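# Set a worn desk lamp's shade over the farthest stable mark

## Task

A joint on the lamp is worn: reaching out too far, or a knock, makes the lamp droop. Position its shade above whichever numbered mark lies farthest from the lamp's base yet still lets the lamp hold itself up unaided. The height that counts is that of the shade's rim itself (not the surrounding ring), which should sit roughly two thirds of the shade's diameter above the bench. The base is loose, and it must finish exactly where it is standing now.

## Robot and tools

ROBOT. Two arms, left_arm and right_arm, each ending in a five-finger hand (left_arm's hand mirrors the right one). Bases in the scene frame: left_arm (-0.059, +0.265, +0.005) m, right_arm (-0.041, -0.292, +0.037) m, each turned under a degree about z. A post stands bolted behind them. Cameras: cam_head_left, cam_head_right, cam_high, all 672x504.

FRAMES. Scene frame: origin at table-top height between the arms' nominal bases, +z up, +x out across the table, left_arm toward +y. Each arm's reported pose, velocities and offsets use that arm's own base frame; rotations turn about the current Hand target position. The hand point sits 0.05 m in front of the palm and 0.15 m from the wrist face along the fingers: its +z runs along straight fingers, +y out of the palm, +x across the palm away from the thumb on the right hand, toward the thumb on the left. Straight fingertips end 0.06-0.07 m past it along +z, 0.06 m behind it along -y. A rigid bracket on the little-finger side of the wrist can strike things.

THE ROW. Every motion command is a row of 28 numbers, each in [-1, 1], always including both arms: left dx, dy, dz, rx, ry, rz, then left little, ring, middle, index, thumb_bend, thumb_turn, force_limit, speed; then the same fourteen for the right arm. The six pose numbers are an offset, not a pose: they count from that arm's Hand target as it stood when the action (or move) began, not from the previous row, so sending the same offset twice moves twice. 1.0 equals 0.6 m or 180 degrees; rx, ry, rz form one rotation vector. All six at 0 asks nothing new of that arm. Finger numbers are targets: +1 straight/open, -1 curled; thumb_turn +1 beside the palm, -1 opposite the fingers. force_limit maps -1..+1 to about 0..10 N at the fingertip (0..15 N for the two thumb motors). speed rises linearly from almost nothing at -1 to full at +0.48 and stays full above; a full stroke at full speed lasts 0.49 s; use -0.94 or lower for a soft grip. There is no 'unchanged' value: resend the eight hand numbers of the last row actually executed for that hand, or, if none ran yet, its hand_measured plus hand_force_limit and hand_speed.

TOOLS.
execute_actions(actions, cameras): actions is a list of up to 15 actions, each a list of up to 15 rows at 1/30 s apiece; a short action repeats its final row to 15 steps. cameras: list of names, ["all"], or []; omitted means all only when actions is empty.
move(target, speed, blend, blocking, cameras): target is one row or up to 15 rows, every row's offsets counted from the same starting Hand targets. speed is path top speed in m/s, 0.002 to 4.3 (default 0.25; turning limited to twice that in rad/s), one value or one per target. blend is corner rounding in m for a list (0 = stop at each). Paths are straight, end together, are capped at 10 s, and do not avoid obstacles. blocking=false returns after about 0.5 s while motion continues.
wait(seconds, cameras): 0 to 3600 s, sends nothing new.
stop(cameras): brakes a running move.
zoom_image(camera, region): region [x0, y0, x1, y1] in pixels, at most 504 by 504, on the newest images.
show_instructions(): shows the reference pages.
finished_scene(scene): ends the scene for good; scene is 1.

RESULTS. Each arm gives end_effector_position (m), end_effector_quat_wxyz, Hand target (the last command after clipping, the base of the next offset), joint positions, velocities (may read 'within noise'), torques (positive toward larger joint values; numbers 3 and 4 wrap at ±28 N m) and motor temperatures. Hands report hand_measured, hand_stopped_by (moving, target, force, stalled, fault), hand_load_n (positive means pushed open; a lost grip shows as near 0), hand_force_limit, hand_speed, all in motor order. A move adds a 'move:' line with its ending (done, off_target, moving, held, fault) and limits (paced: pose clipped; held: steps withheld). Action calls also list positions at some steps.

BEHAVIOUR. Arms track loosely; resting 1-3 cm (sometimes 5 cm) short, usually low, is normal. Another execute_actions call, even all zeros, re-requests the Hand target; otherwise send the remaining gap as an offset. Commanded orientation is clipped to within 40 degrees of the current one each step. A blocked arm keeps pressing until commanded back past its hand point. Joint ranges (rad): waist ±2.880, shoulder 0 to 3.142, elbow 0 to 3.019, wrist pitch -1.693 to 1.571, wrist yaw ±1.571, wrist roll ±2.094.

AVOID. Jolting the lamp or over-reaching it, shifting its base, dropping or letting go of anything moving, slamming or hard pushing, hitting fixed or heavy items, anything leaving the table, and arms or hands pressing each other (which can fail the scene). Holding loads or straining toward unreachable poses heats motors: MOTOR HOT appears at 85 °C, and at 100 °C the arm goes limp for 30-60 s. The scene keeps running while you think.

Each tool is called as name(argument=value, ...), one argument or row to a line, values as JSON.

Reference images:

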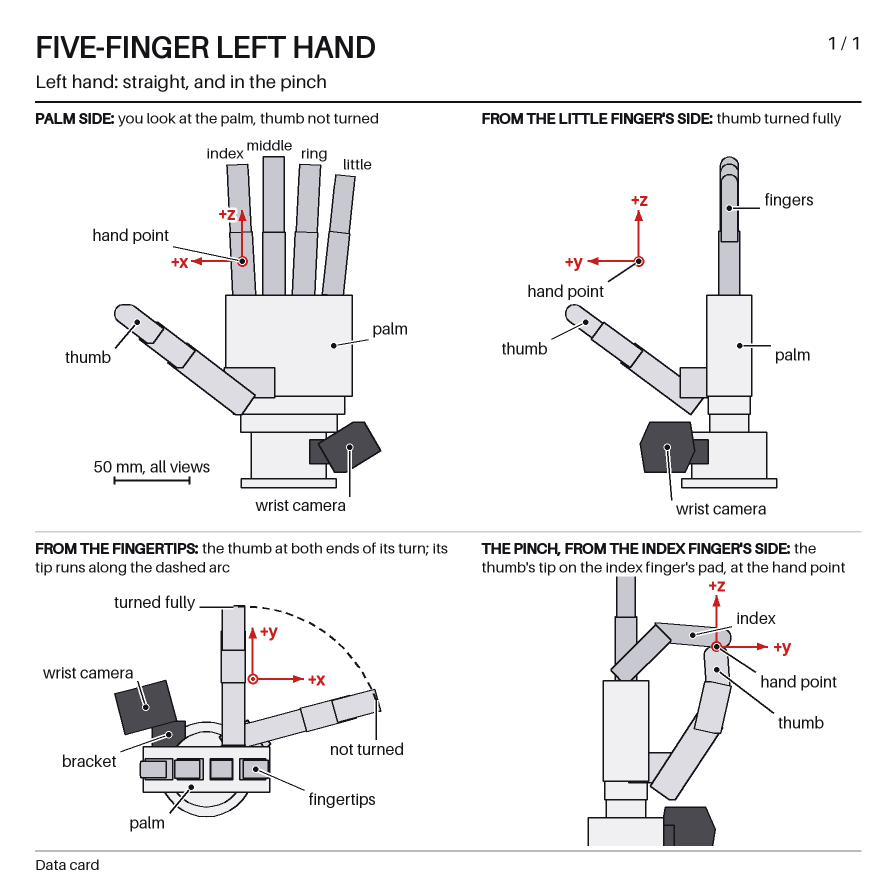

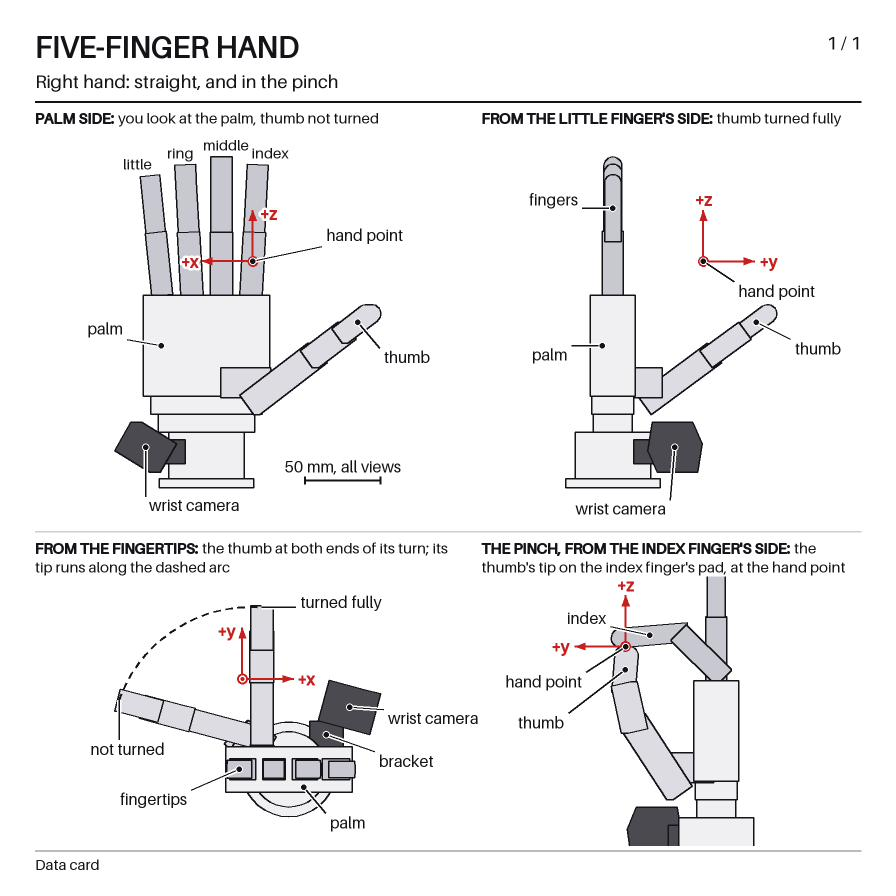

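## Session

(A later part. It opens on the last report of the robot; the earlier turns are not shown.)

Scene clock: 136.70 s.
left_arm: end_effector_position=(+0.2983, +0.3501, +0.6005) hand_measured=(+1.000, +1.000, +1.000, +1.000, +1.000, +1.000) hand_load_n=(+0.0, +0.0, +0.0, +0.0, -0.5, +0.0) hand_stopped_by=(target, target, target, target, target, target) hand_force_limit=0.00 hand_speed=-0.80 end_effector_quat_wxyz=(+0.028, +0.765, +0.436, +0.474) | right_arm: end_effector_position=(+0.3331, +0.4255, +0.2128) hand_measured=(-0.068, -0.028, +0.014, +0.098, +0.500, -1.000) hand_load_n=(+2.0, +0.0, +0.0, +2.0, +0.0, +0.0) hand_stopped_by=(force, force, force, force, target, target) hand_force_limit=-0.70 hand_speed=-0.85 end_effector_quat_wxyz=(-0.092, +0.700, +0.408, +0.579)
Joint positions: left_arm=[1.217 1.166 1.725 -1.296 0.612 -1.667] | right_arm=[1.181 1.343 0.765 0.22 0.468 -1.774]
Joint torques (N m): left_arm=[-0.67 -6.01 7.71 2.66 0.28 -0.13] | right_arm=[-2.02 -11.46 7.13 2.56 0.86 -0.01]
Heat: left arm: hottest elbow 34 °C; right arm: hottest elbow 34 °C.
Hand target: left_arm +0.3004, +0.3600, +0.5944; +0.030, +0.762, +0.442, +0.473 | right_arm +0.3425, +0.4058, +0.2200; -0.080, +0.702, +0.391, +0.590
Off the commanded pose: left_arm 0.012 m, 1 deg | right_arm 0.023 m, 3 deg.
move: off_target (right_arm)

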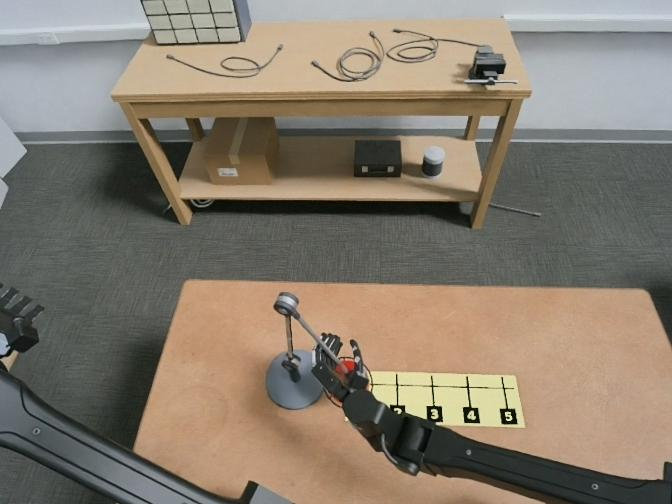

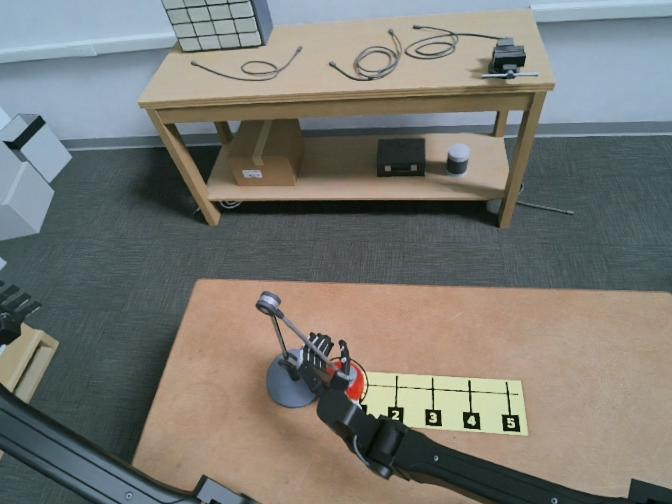

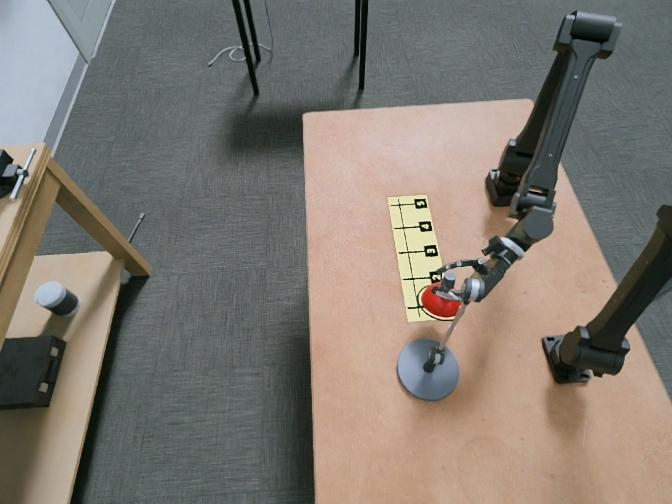

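move(
  target=[
    [-0.034,-0.448,-0.132,0.222,-0.1359,-0.1937,1,1,1,1,1,1,0,-0.8,0,0,0,0,0,0,-0.4,-0.4,-0.4,-0.4,0.5,-1,-0.7,-0.85],
  ],
  cameras=["all"],
  speed=0.15,
)

Scene clock: 144.23 s.
left_arm: end_effector_position=(+0.2804, +0.0939, +0.5165) hand_measured=(+1.000, +1.000, +1.000, +1.000, +1.000, +1.000) hand_load_n=(+0.0, +0.0, +0.0, +0.0, +0.0, +0.0) hand_stopped_by=(target, target, target, target, target, target) hand_force_limit=0.00 hand_speed=-0.80 end_effector_quat_wxyz=(-0.001, +0.710, +0.002, +0.704) | right_arm: end_effector_position=(+0.3331, +0.4255, +0.2128) hand_measured=(-0.068, -0.028, +0.014, +0.098, +0.500, -1.000) hand_load_n=(+2.0, +0.0, +0.0, +2.0, +0.0, +0.5) hand_stopped_by=(force, force, force, force, target, target) hand_force_limit=-0.70 hand_speed=-0.85 end_effector_quat_wxyz=(-0.092, +0.700, +0.408, +0.579)
Joint positions: left_arm=[1.064 0.547 0.82 -0.291 1.059 -1.557] | right_arm=[1.181 1.343 0.765 0.22 0.468 -1.774]
Joint torques (N m): left_arm=[-0.67 0.21 8.53 2.76 -0.01 -0.14] | right_arm=[-2.96 -10.81 7.05 2.55 0.83 -0.11]
Heat: left arm: hottest elbow 34 °C; right arm: hottest elbow 34 °C.
Hand target: left_arm +0.2800, +0.0911, +0.5153; +0.000, +0.707, +0.000, +0.707 | right_arm +0.3425, +0.4058, +0.2200; -0.080, +0.702, +0.391, +0.590
Off the commanded pose: left_arm 0.003 m, 1 deg | right_arm 0.023 m, 3 deg.
move: done

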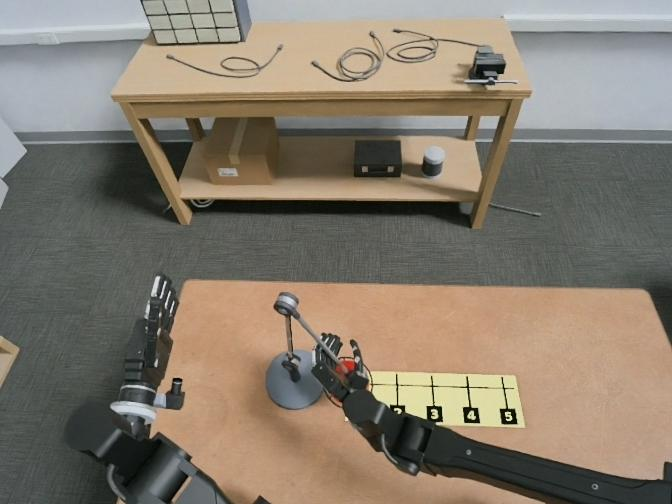

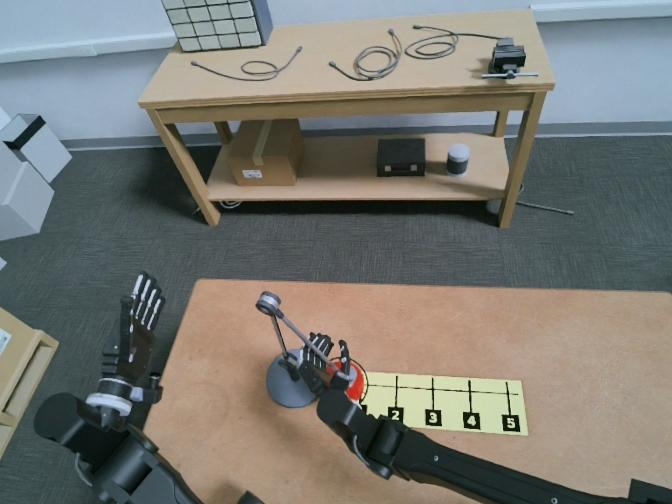

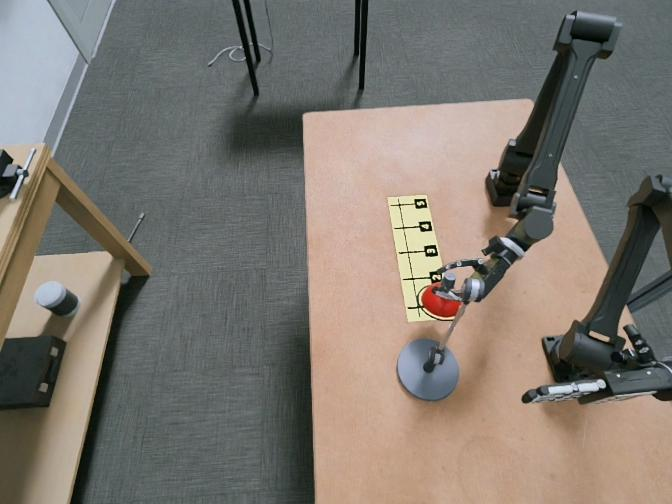

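zoom_image(
  camera="cam_head_left",
  region=[120, 260, 300, 400],
)

zoom_image(
  camera="cam_high",
  region=[440, 260, 620, 440],
)

Scaled by 2.800 from the camera's image (finer frame: 960x720).

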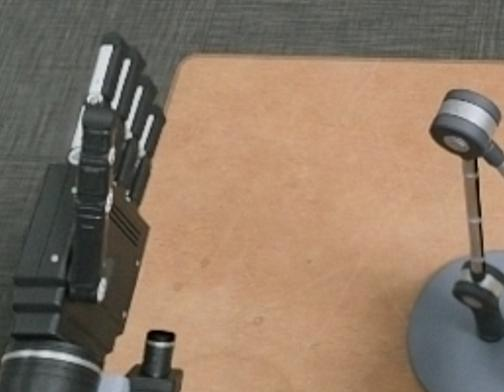

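Scaled by 2.800 from the camera's image (finer frame: 960x720).

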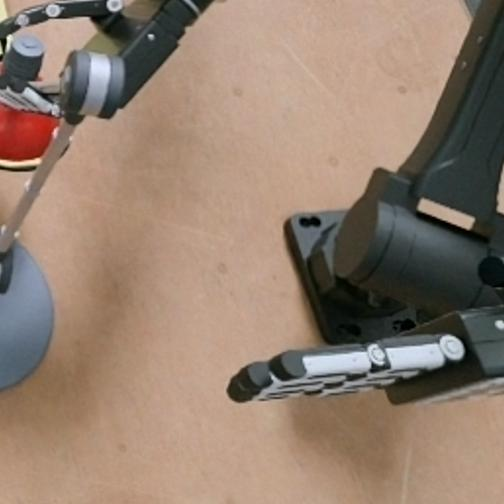

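move(
  target=[
    [0.073,-0.19,-0.09,0,0,0,1,1,1,1,1,1,0,-0.8,0,0,0,0,0,0,-0.4,-0.4,-0.4,-0.4,0.5,-1,-0.7,-0.85],
  ],
  cameras=["all"],
  speed=0.1,
)

zoom_image(
  camera="cam_head_left",
  region=[190, 250, 330, 390],
)

zoom_image(
  camera="cam_high",
  region=[420, 240, 560, 380],
)

zoom_image(
  camera="cam_head_right",
  region=[170, 250, 310, 390],
)

Scene clock: 147.17 s.
left_arm: end_effector_position=(+0.3268, -0.0226, +0.4580) hand_measured=(+1.000, +1.000, +1.000, +1.000, +1.000, +1.000) hand_load_n=(+0.0, +0.0, +0.0, +0.0, +0.0, -0.5) hand_stopped_by=(target, target, target, target, target, target) hand_force_limit=0.00 hand_speed=-0.80 end_effector_quat_wxyz=(-0.001, +0.715, -0.003, +0.699) | right_arm: end_effector_position=(+0.3331, +0.4255, +0.2128) hand_measured=(-0.068, -0.028, +0.014, +0.098, +0.500, -1.000) hand_load_n=(+2.0, +0.0, +0.0, +2.0, +0.0, +0.5) hand_stopped_by=(force, force, force, force, target, target) hand_force_limit=-0.70 hand_speed=-0.85 end_effector_quat_wxyz=(-0.092, +0.700, +0.408, +0.579)
Joint positions: left_arm=[0.285 0.378 0.644 -0.29 0.287 -1.559] | right_arm=[1.181 1.343 0.765 0.22 0.468 -1.774]
Joint torques (N m): left_arm=[-0.44 0.62 8.88 3.22 -0.07 -0.12] | right_arm=[-1.73 -11.69 7.32 2.45 0.86 -0.07]
Heat: left arm: hottest elbow 35 °C; right arm: hottest elbow 34 °C.
Hand target: left_arm +0.3239, -0.0228, +0.4611; +0.000, +0.707, +0.000, +0.707 | right_arm +0.3425, +0.4058, +0.2200; -0.080, +0.702, +0.391, +0.590
Off the commanded pose: left_arm 0.004 m, 1 deg | right_arm 0.023 m, 3 deg.
move: done

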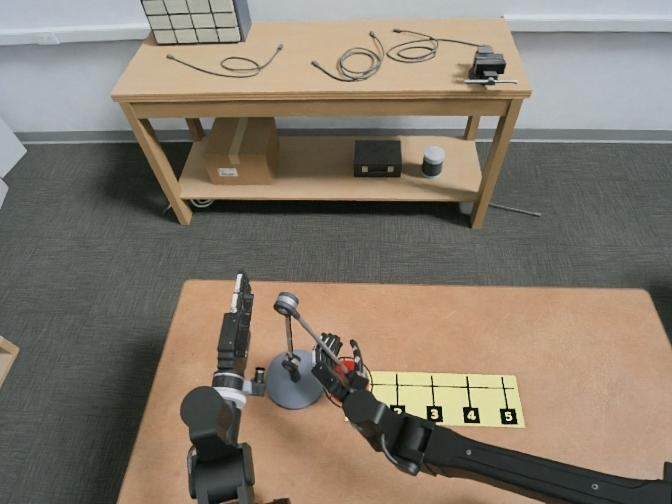

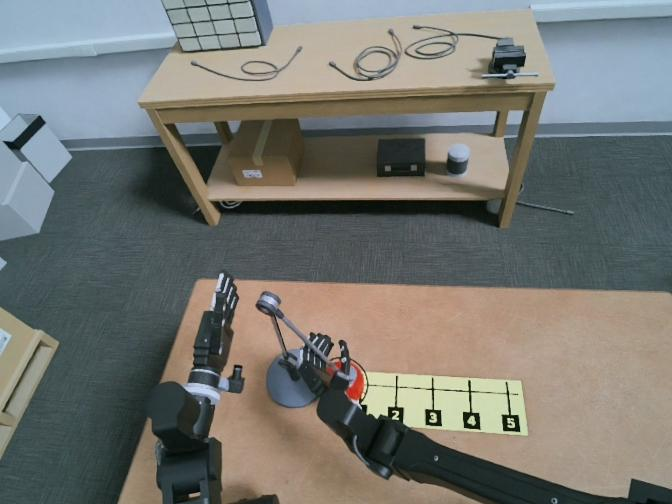

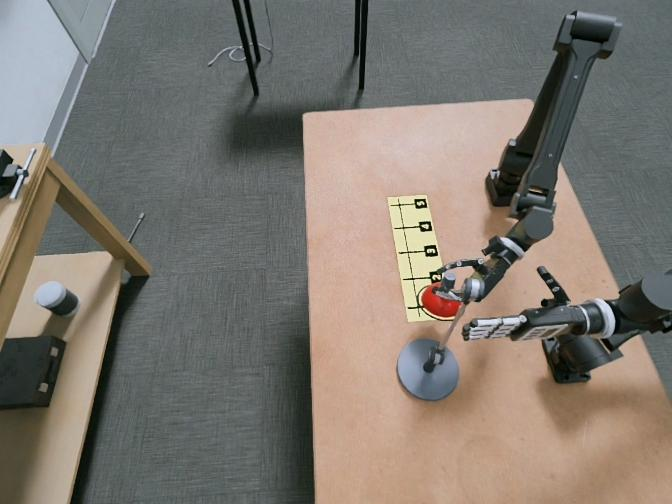

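Scaled by 3.600 from the camera's image (finer frame: 960x720).

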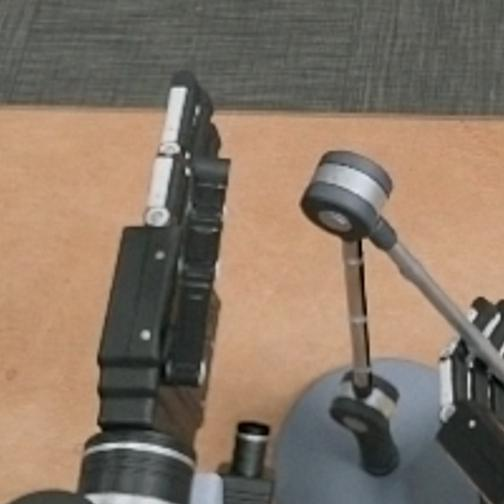

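Scaled by 3.600 from the camera's image (finer frame: 960x720).

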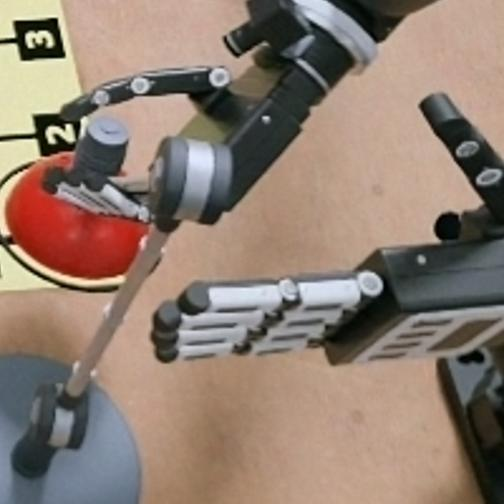

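Scaled by 3.600 from the camera's image (finer frame: 960x720).

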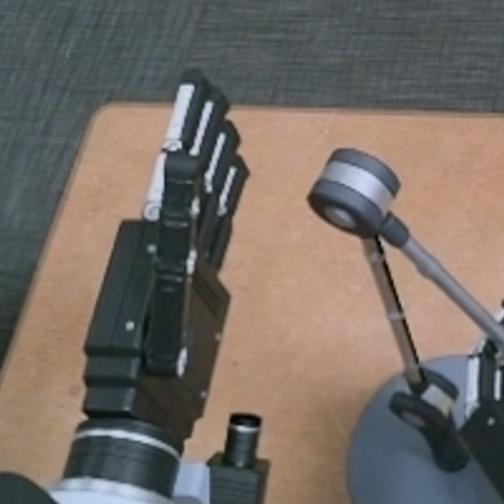

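move(
  target=[
    [0,-0.08,0,0,0,0,1,1,1,1,1,1,0,-0.8,-0.005,0.012,0,0,0,0,-0.4,-0.4,-0.4,-0.4,0.5,-1,-0.7,-0.85],
  ],
  cameras=["all"],
  speed=0.05,
)

zoom_image(
  camera="cam_head_left",
  region=[220, 260, 380, 420],
)

zoom_image(
  camera="cam_high",
  region=[380, 230, 540, 420],
)

Scene clock: 150.03 s.
left_arm: end_effector_position=(+0.3262, -0.0707, +0.4627) hand_measured=(+1.000, +1.000, +1.000, +1.000, +1.000, +1.000) hand_load_n=(+0.0, +0.0, +0.0, +0.0, +0.0, +0.0) hand_stopped_by=(target, target, target, target, target, target) hand_force_limit=0.00 hand_speed=-0.80 end_effector_quat_wxyz=(-0.004, +0.709, -0.004, +0.705) | right_arm: end_effector_position=(+0.3334, +0.4247, +0.2129) hand_measured=(-0.068, -0.028, +0.014, +0.098, +0.500, -1.000) hand_load_n=(+2.0, +0.0, +0.0, +2.0, +0.0, +0.5) hand_stopped_by=(force, force, force, force, target, target) hand_force_limit=-0.70 hand_speed=-0.85 end_effector_quat_wxyz=(-0.091, +0.701, +0.406, +0.579)
Joint positions: left_arm=[-0.074 0.36 0.644 -0.29 -0.075 -1.559] | right_arm=[1.181 1.343 0.765 0.22 0.472 -1.771]
Joint torques (N m): left_arm=[-0.91 1.85 8.72 2.63 -0.08 -0.13] | right_arm=[-1.38 -10.75 8.42 2.22 1.09 -0.07]
Heat: left arm: hottest elbow 34 °C; right arm: hottest elbow 34 °C.
Hand target: left_arm +0.3239, -0.0708, +0.4611; +0.000, +0.707, +0.000, +0.707 | right_arm +0.3395, +0.4130, +0.2200; -0.080, +0.702, +0.391, +0.590
Off the commanded pose: left_arm 0.003 m, 1 deg | right_arm 0.015 m, 2 deg.
move: off_target (right_arm)

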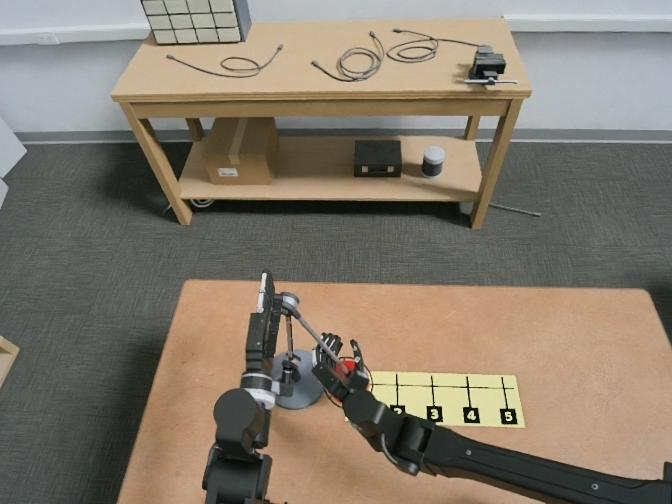

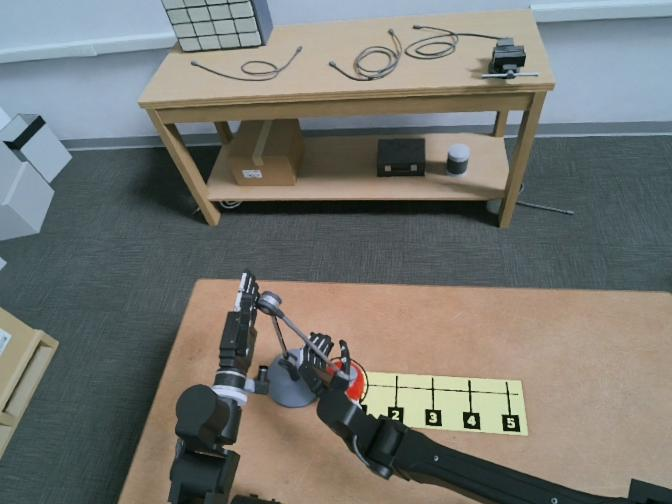

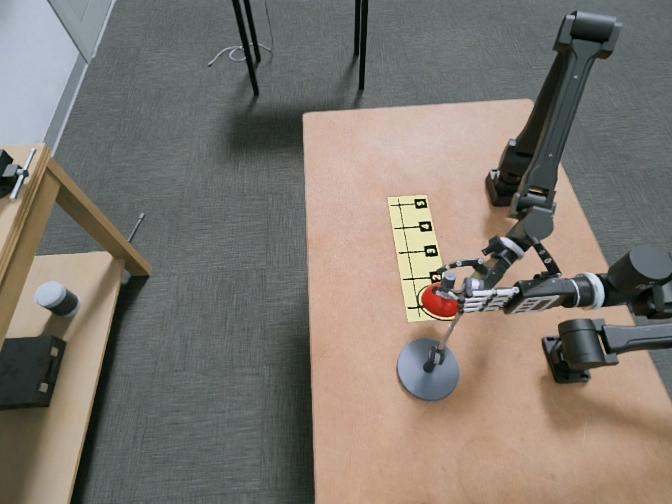

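Scaled by 3.150 from the camera's image (finer frame: 960x720).

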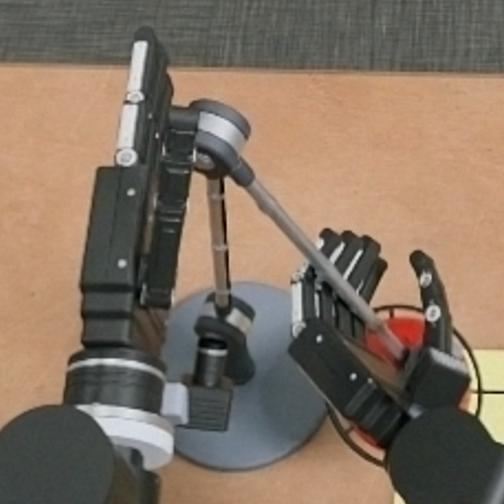

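Scaled by 2.653 from the camera's image (finer frame: 960x720).

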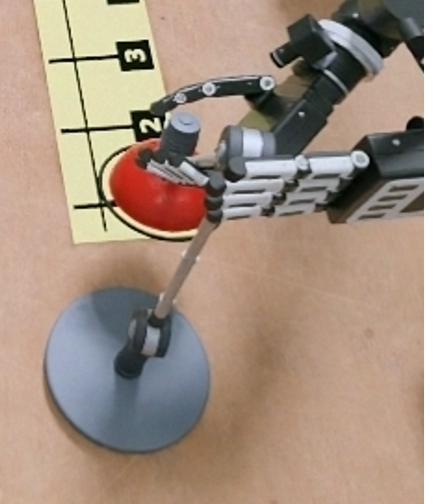

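move(
  target=[
    [0,-0.05,0,0,0,0,1,1,1,1,1,1,0,-0.8,-0.004,-0.03,0,0,0,0,-0.4,-0.4,-0.4,-0.4,0.5,-1,-0.7,-0.85],
  ],
  cameras=["all"],
  speed=0.03,
)

zoom_image(
  camera="cam_head_left",
  region=[220, 260, 380, 420],
)

zoom_image(
  camera="cam_high",
  region=[380, 230, 540, 420],
)

Scene clock: 151.87 s.
left_arm: end_effector_position=(+0.3214, -0.0967, +0.4636) hand_measured=(+1.000, +1.000, +1.000, +1.000, +1.000, +1.000) hand_load_n=(+0.0, +0.0, +0.0, +0.0, +0.0, +0.0) hand_stopped_by=(target, target, target, target, target, target) hand_force_limit=0.00 hand_speed=-0.80 end_effector_quat_wxyz=(-0.008, +0.708, -0.001, +0.706) | right_arm: end_effector_position=(+0.3286, +0.4135, +0.2109) hand_measured=(-0.068, -0.028, +0.014, +0.098, +0.500, -1.000) hand_load_n=(+0.0, +0.0, +1.0, +2.5, +0.0, +0.0) hand_stopped_by=(force, force, force, force, target, target) hand_force_limit=-0.70 hand_speed=-0.85 end_effector_quat_wxyz=(-0.091, +0.701, +0.407, +0.579)
Joint positions: left_arm=[-0.291 0.36 0.644 -0.287 -0.302 -1.559] | right_arm=[1.181 1.312 0.732 0.22 0.471 -1.771]
Joint torques (N m): left_arm=[-1.73 3.25 8.8 3.29 0.13 -0.12] | right_arm=[-1.9 -11.75 7.49 2.15 0.78 -0.11]
Heat: left arm: hottest elbow 34 °C; right arm: hottest elbow 34 °C.
Hand target: left_arm +0.3239, -0.1009, +0.4611; +0.000, +0.707, +0.000, +0.707 | right_arm +0.3371, +0.3950, +0.2201; -0.080, +0.702, +0.391, +0.590
Off the commanded pose: left_arm 0.005 m, 1 deg | right_arm 0.022 m, 3 deg.
move: off_target (right_arm)

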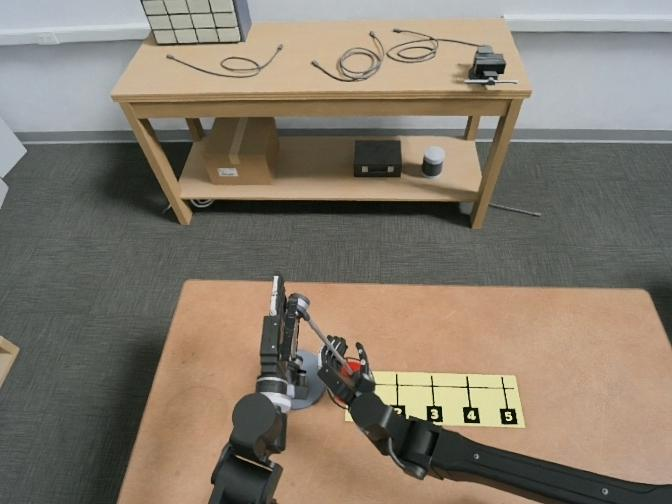

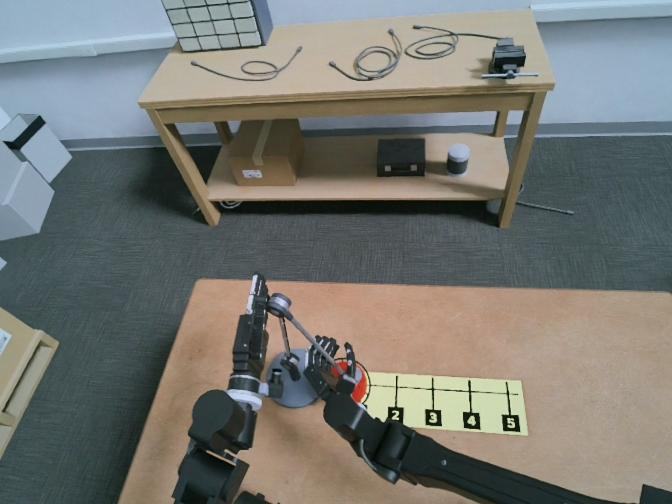

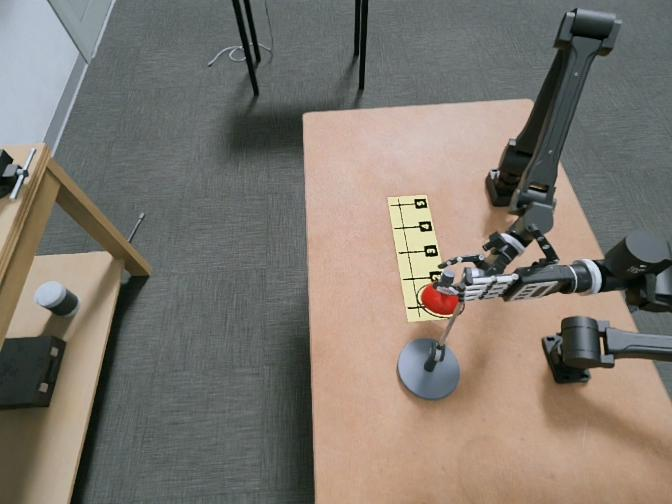

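Scaled by 3.150 from the camera's image (finer frame: 960x720).

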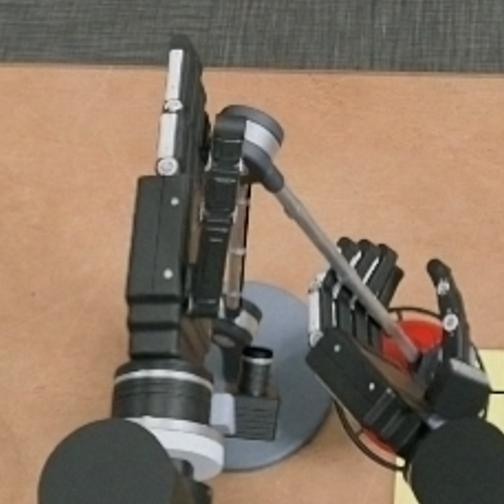

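Scaled by 2.653 from the camera's image (finer frame: 960x720).

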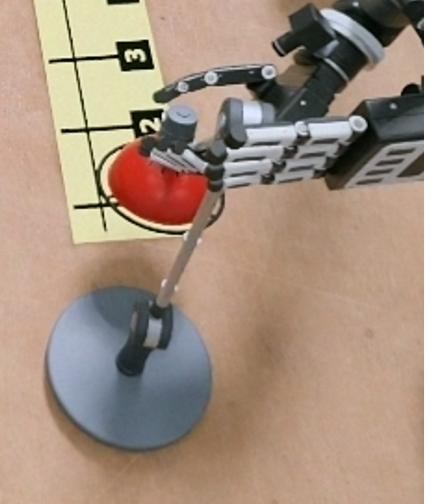

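move(
  target=[
    [0,0,0,0,0,0,1,1,1,1,1,1,0,-0.8,-0.006,-0.04,0,0,0,0,-0.4,-0.4,-0.4,-0.4,0.5,-1,-0.7,-0.85],
  ],
  cameras=["all"],
  speed=0.03,
)

zoom_image(
  camera="cam_head_left",
  region=[240, 260, 400, 420],
)

zoom_image(
  camera="cam_high",
  region=[380, 230, 540, 420],
)

Scene clock: 153.47 s.
left_arm: end_effector_position=(+0.3213, -0.0974, +0.4636) hand_measured=(+1.000, +1.000, +1.000, +1.000, +1.000, +1.000) hand_load_n=(+0.0, +0.0, +0.0, +0.0, +0.0, +0.0) hand_stopped_by=(target, target, target, target, target, target) hand_force_limit=0.00 hand_speed=-0.80 end_effector_quat_wxyz=(-0.008, +0.708, -0.001, +0.706) | right_arm: end_effector_position=(+0.3218, +0.3938, +0.2114) hand_measured=(-0.068, -0.028, +0.014, +0.098, +0.500, -1.000) hand_load_n=(+1.5, +0.0, +1.0, +2.0, +0.0, +0.0) hand_stopped_by=(force, force, force, force, target, target) hand_force_limit=-0.70 hand_speed=-0.85 end_effector_quat_wxyz=(-0.099, +0.699, +0.408, +0.579)
Joint positions: left_arm=[-0.293 0.36 0.644 -0.287 -0.302 -1.56] | right_arm=[1.172 1.247 0.675 0.22 0.45 -1.773]
Joint torques (N m): left_arm=[-1.55 3.14 9.07 3.18 0.06 -0.12] | right_arm=[-3.02 -9.93 7.43 1.83 0.97 -0.13]
Heat: left arm: hottest elbow 34 °C; right arm: hottest elbow 34 °C.
Hand target: left_arm +0.3238, -0.1008, +0.4611; +0.000, +0.707, +0.000, +0.707 | right_arm +0.3335, +0.3710, +0.2201; -0.080, +0.702, +0.391, +0.590
Off the commanded pose: left_arm 0.005 m, 1 deg | right_arm 0.027 m, 3 deg.
move: off_target (right_arm)

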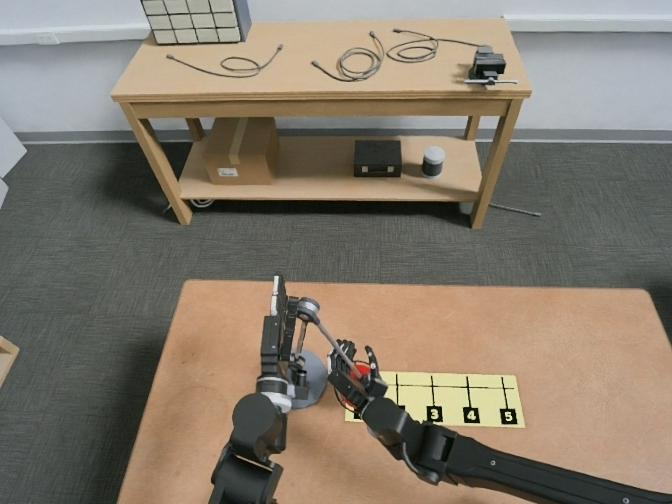

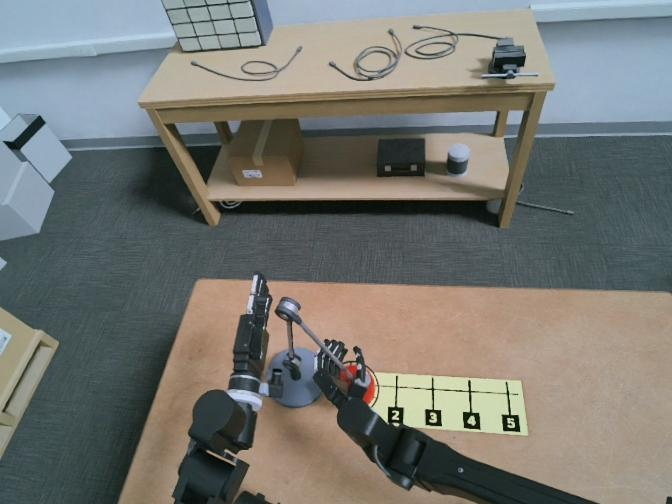

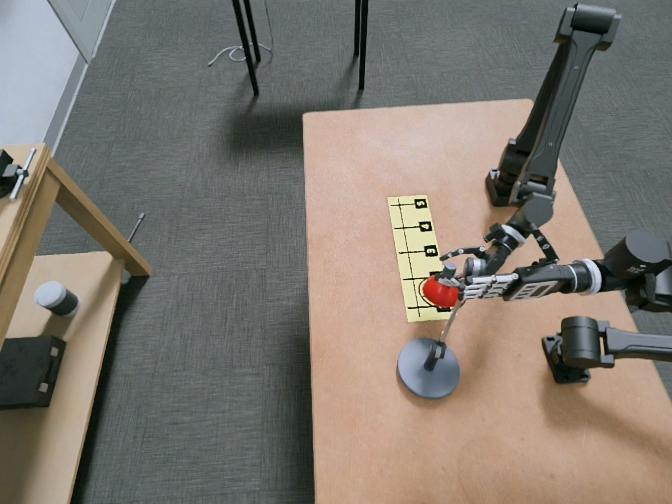

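Scaled by 3.150 from the camera's image (finer frame: 960x720).

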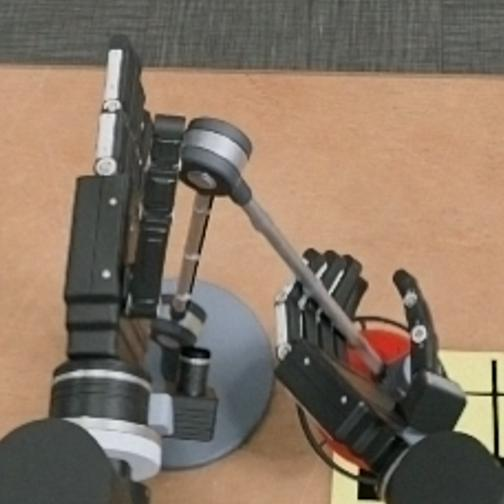

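Scaled by 2.653 from the camera's image (finer frame: 960x720).

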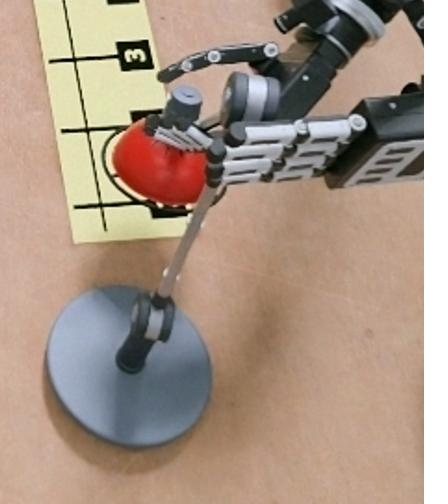

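move(
  target=[
    [-0.095,0.03,-0.07,0,0,0,1,1,1,1,1,1,0,-0.8,0,0,0,0,0,0,-0.4,-0.4,-0.4,-0.4,0.5,-1,-0.7,-0.85],
    [-0.095,0.03,-0.07,0,0,0,-1,-1,1,1,1,-1,0,-0.3,0,0,0,0,0,0,-0.4,-0.4,-0.4,-0.4,0.5,-1,-0.7,-0.85],
    [-0.075,0.005,-0.07,0,0,0,-1,-1,1,1,1,-1,0,-0.3,0,0,0,0,0,0,-0.4,-0.4,-0.4,-0.4,0.5,-1,-0.7,-0.85],
  ],
  cameras=["all"],
  speed=0.08,
)

zoom_image(
  camera="cam_head_left",
  region=[240, 260, 400, 420],
)

zoom_image(
  camera="cam_high",
  region=[400, 200, 560, 360],
)

zoom_image(
  camera="cam_head_right",
  region=[220, 260, 380, 420],
)

Scene clock: 159.67 s.
left_arm: end_effector_position=(+0.2767, -0.0971, +0.4217) hand_measured=(-1.000, -1.000, +1.000, +1.000, +1.000, -1.000) hand_load_n=(+0.0, +0.0, +0.0, +0.0, +0.0, +0.0) hand_stopped_by=(target, target, target, target, target, target) hand_force_limit=0.00 hand_speed=-0.30 end_effector_quat_wxyz=(-0.004, +0.709, -0.005, +0.705) | right_arm: end_effector_position=(+0.3218, +0.3938, +0.2114) hand_measured=(-0.068, -0.028, +0.014, +0.098, +0.500, -1.000) hand_load_n=(+1.0, +0.0, +1.5, +2.0, +0.0, +0.5) hand_stopped_by=(force, force, force, force, target, target) hand_force_limit=-0.70 hand_speed=-0.85 end_effector_quat_wxyz=(-0.099, +0.699, +0.408, +0.579)
Joint positions: left_arm=[-0.411 0.16 0.522 -0.369 -0.41 -1.561] | right_arm=[1.172 1.247 0.675 0.22 0.45 -1.773]
Joint torques (N m): left_arm=[-0.44 4.54 8.55 3.38 -0.05 -0.18] | right_arm=[-2.37 -10.52 7.53 1.83 0.94 -0.14]
Heat: left arm: hottest elbow 35 °C; right arm: hottest shoulder 33 °C.
Hand target: left_arm +0.2788, -0.0978, +0.4193; +0.000, +0.707, +0.000, +0.707 | right_arm +0.3335, +0.3710, +0.2201; -0.081, +0.702, +0.391, +0.590
Off the commanded pose: left_arm 0.003 m, 1 deg | right_arm 0.027 m, 3 deg.
move: done

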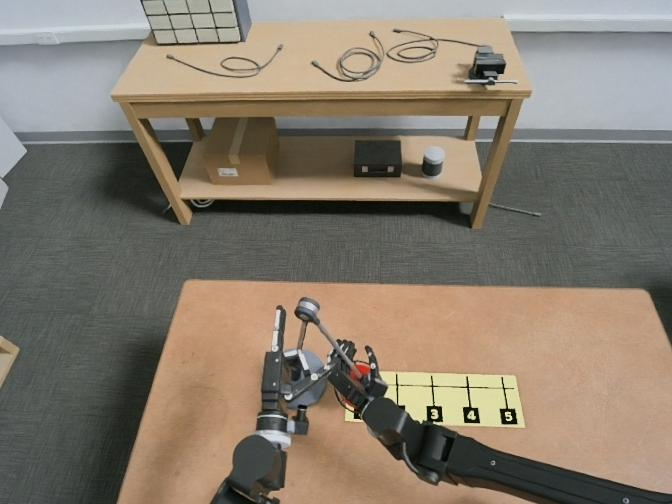

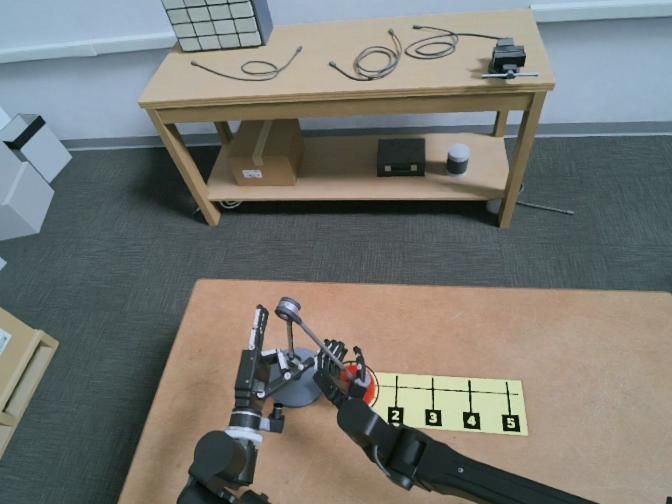

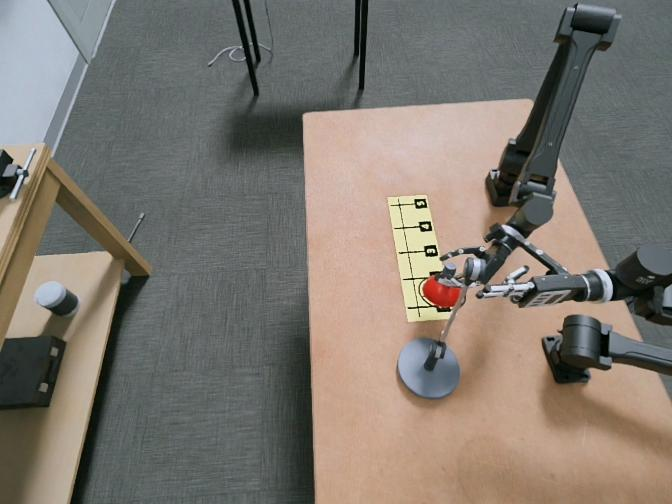

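Scaled by 3.150 from the camera's image (finer frame: 960x720).

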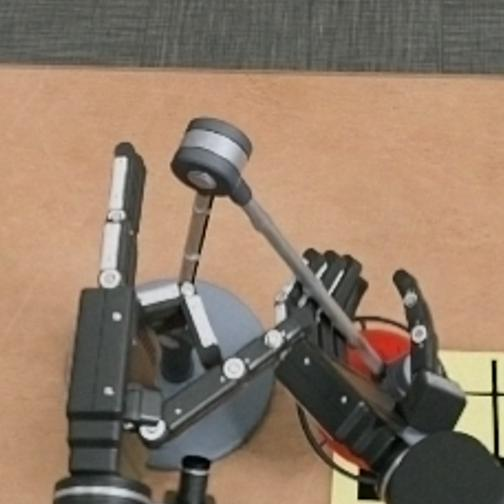

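Scaled by 3.150 from the camera's image (finer frame: 960x720).

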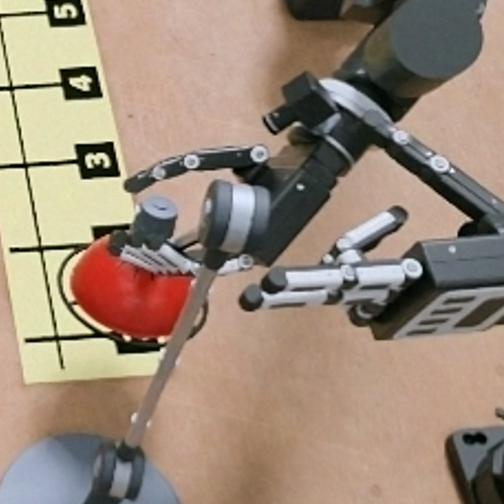

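Scaled by 3.150 from the camera's image (finer frame: 960x720).

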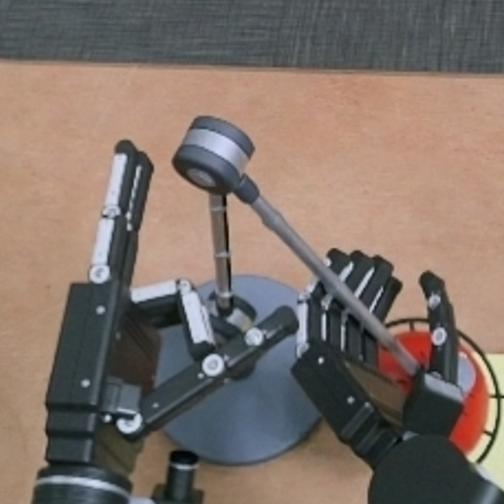

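move(
  target=[
    [0.1,0.003,-0.006,0,0,0,-1,-1,1,1,1,-1,0,-0.3,0,0,0,0,0,0,-0.4,-0.4,-0.4,-0.4,0.5,-1,-0.7,-0.85],
  ],
  cameras=["all"],
  speed=0.06,
)

zoom_image(
  camera="cam_head_left",
  region=[240, 260, 400, 420],
)

zoom_image(
  camera="cam_high",
  region=[400, 200, 560, 360],
)

zoom_image(
  camera="cam_head_right",
  region=[220, 260, 380, 420],
)

Scene clock: 162.13 s.
left_arm: end_effector_position=(+0.3375, -0.0978, +0.4151) hand_measured=(-1.000, -1.000, +1.000, +1.000, +1.000, -1.000) hand_load_n=(+0.0, +0.0, +0.0, +0.0, +0.0, +0.0) hand_stopped_by=(target, target, target, target, target, target) hand_force_limit=0.00 hand_speed=-0.30 end_effector_quat_wxyz=(-0.003, +0.711, -0.006, +0.703) | right_arm: end_effector_position=(+0.3218, +0.3938, +0.2114) hand_measured=(-0.068, -0.028, +0.014, +0.098, +0.500, -1.000) hand_load_n=(+1.0, +0.0, +1.5, +2.0, +0.0, +0.5) hand_stopped_by=(force, force, force, force, target, target) hand_force_limit=-0.70 hand_speed=-0.85 end_effector_quat_wxyz=(-0.099, +0.699, +0.408, +0.579)
Joint positions: left_arm=[-0.245 0.381 0.522 -0.153 -0.241 -1.561] | right_arm=[1.172 1.247 0.675 0.22 0.45 -1.773]
Joint torques (N m): left_arm=[-0.09 1.49 9.39 3.26 0.1 -0.13] | right_arm=[-2.49 -10.58 7.82 2.02 0.98 -0.1]
Heat: left arm: hottest elbow 35 °C; right arm: hottest shoulder 33 °C.
Hand target: left_arm +0.3388, -0.0960, +0.4157; +0.000, +0.707, +0.000, +0.707 | right_arm +0.3335, +0.3710, +0.2201; -0.081, +0.702, +0.391, +0.590
Off the commanded pose: left_arm 0.002 m, 1 deg | right_arm 0.027 m, 3 deg.
move: done

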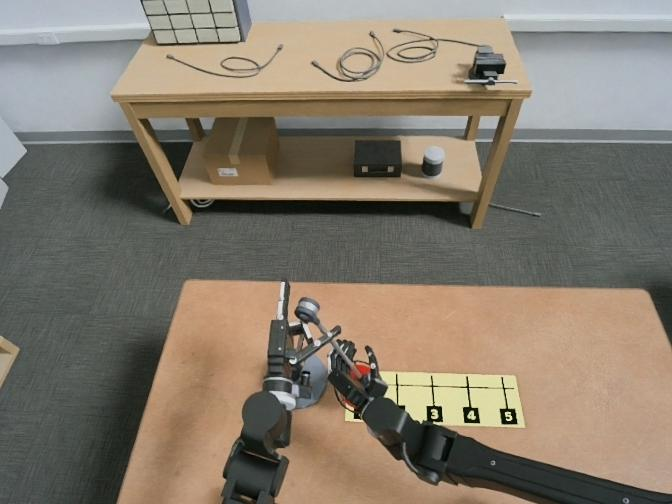

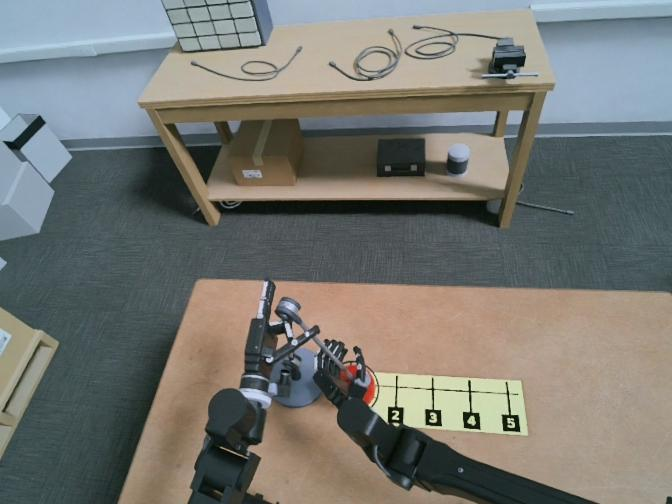

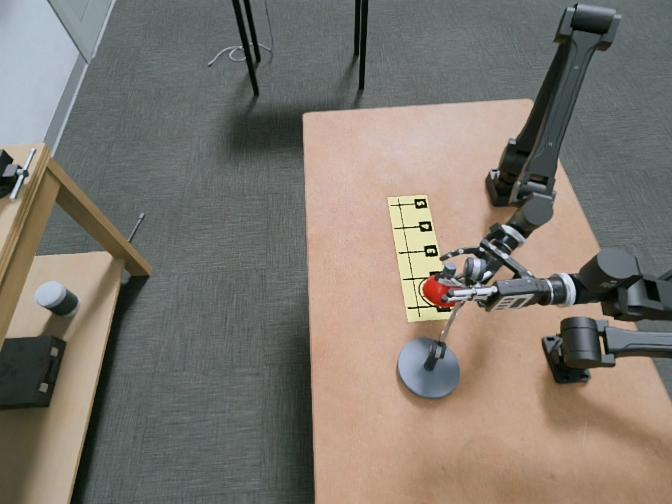

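Scaled by 3.150 from the camera's image (finer frame: 960x720).

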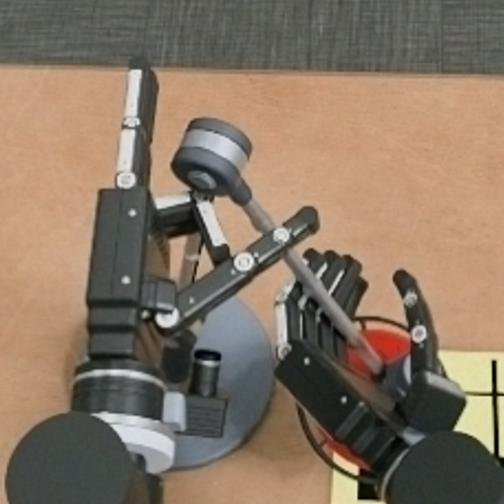

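Scaled by 3.150 from the camera's image (finer frame: 960x720).

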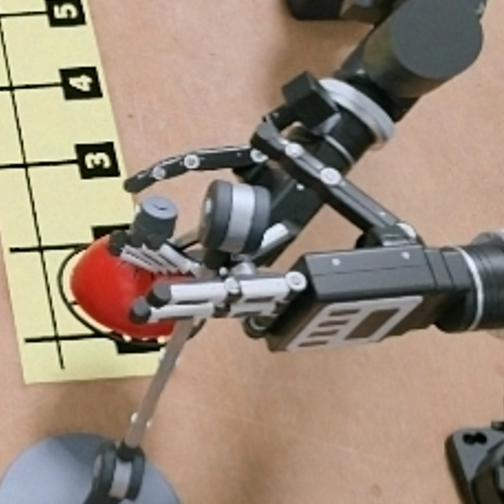

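Scaled by 3.150 from the camera's image (finer frame: 960x720).

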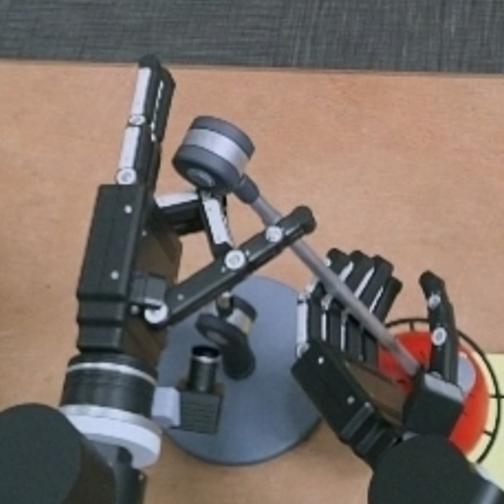

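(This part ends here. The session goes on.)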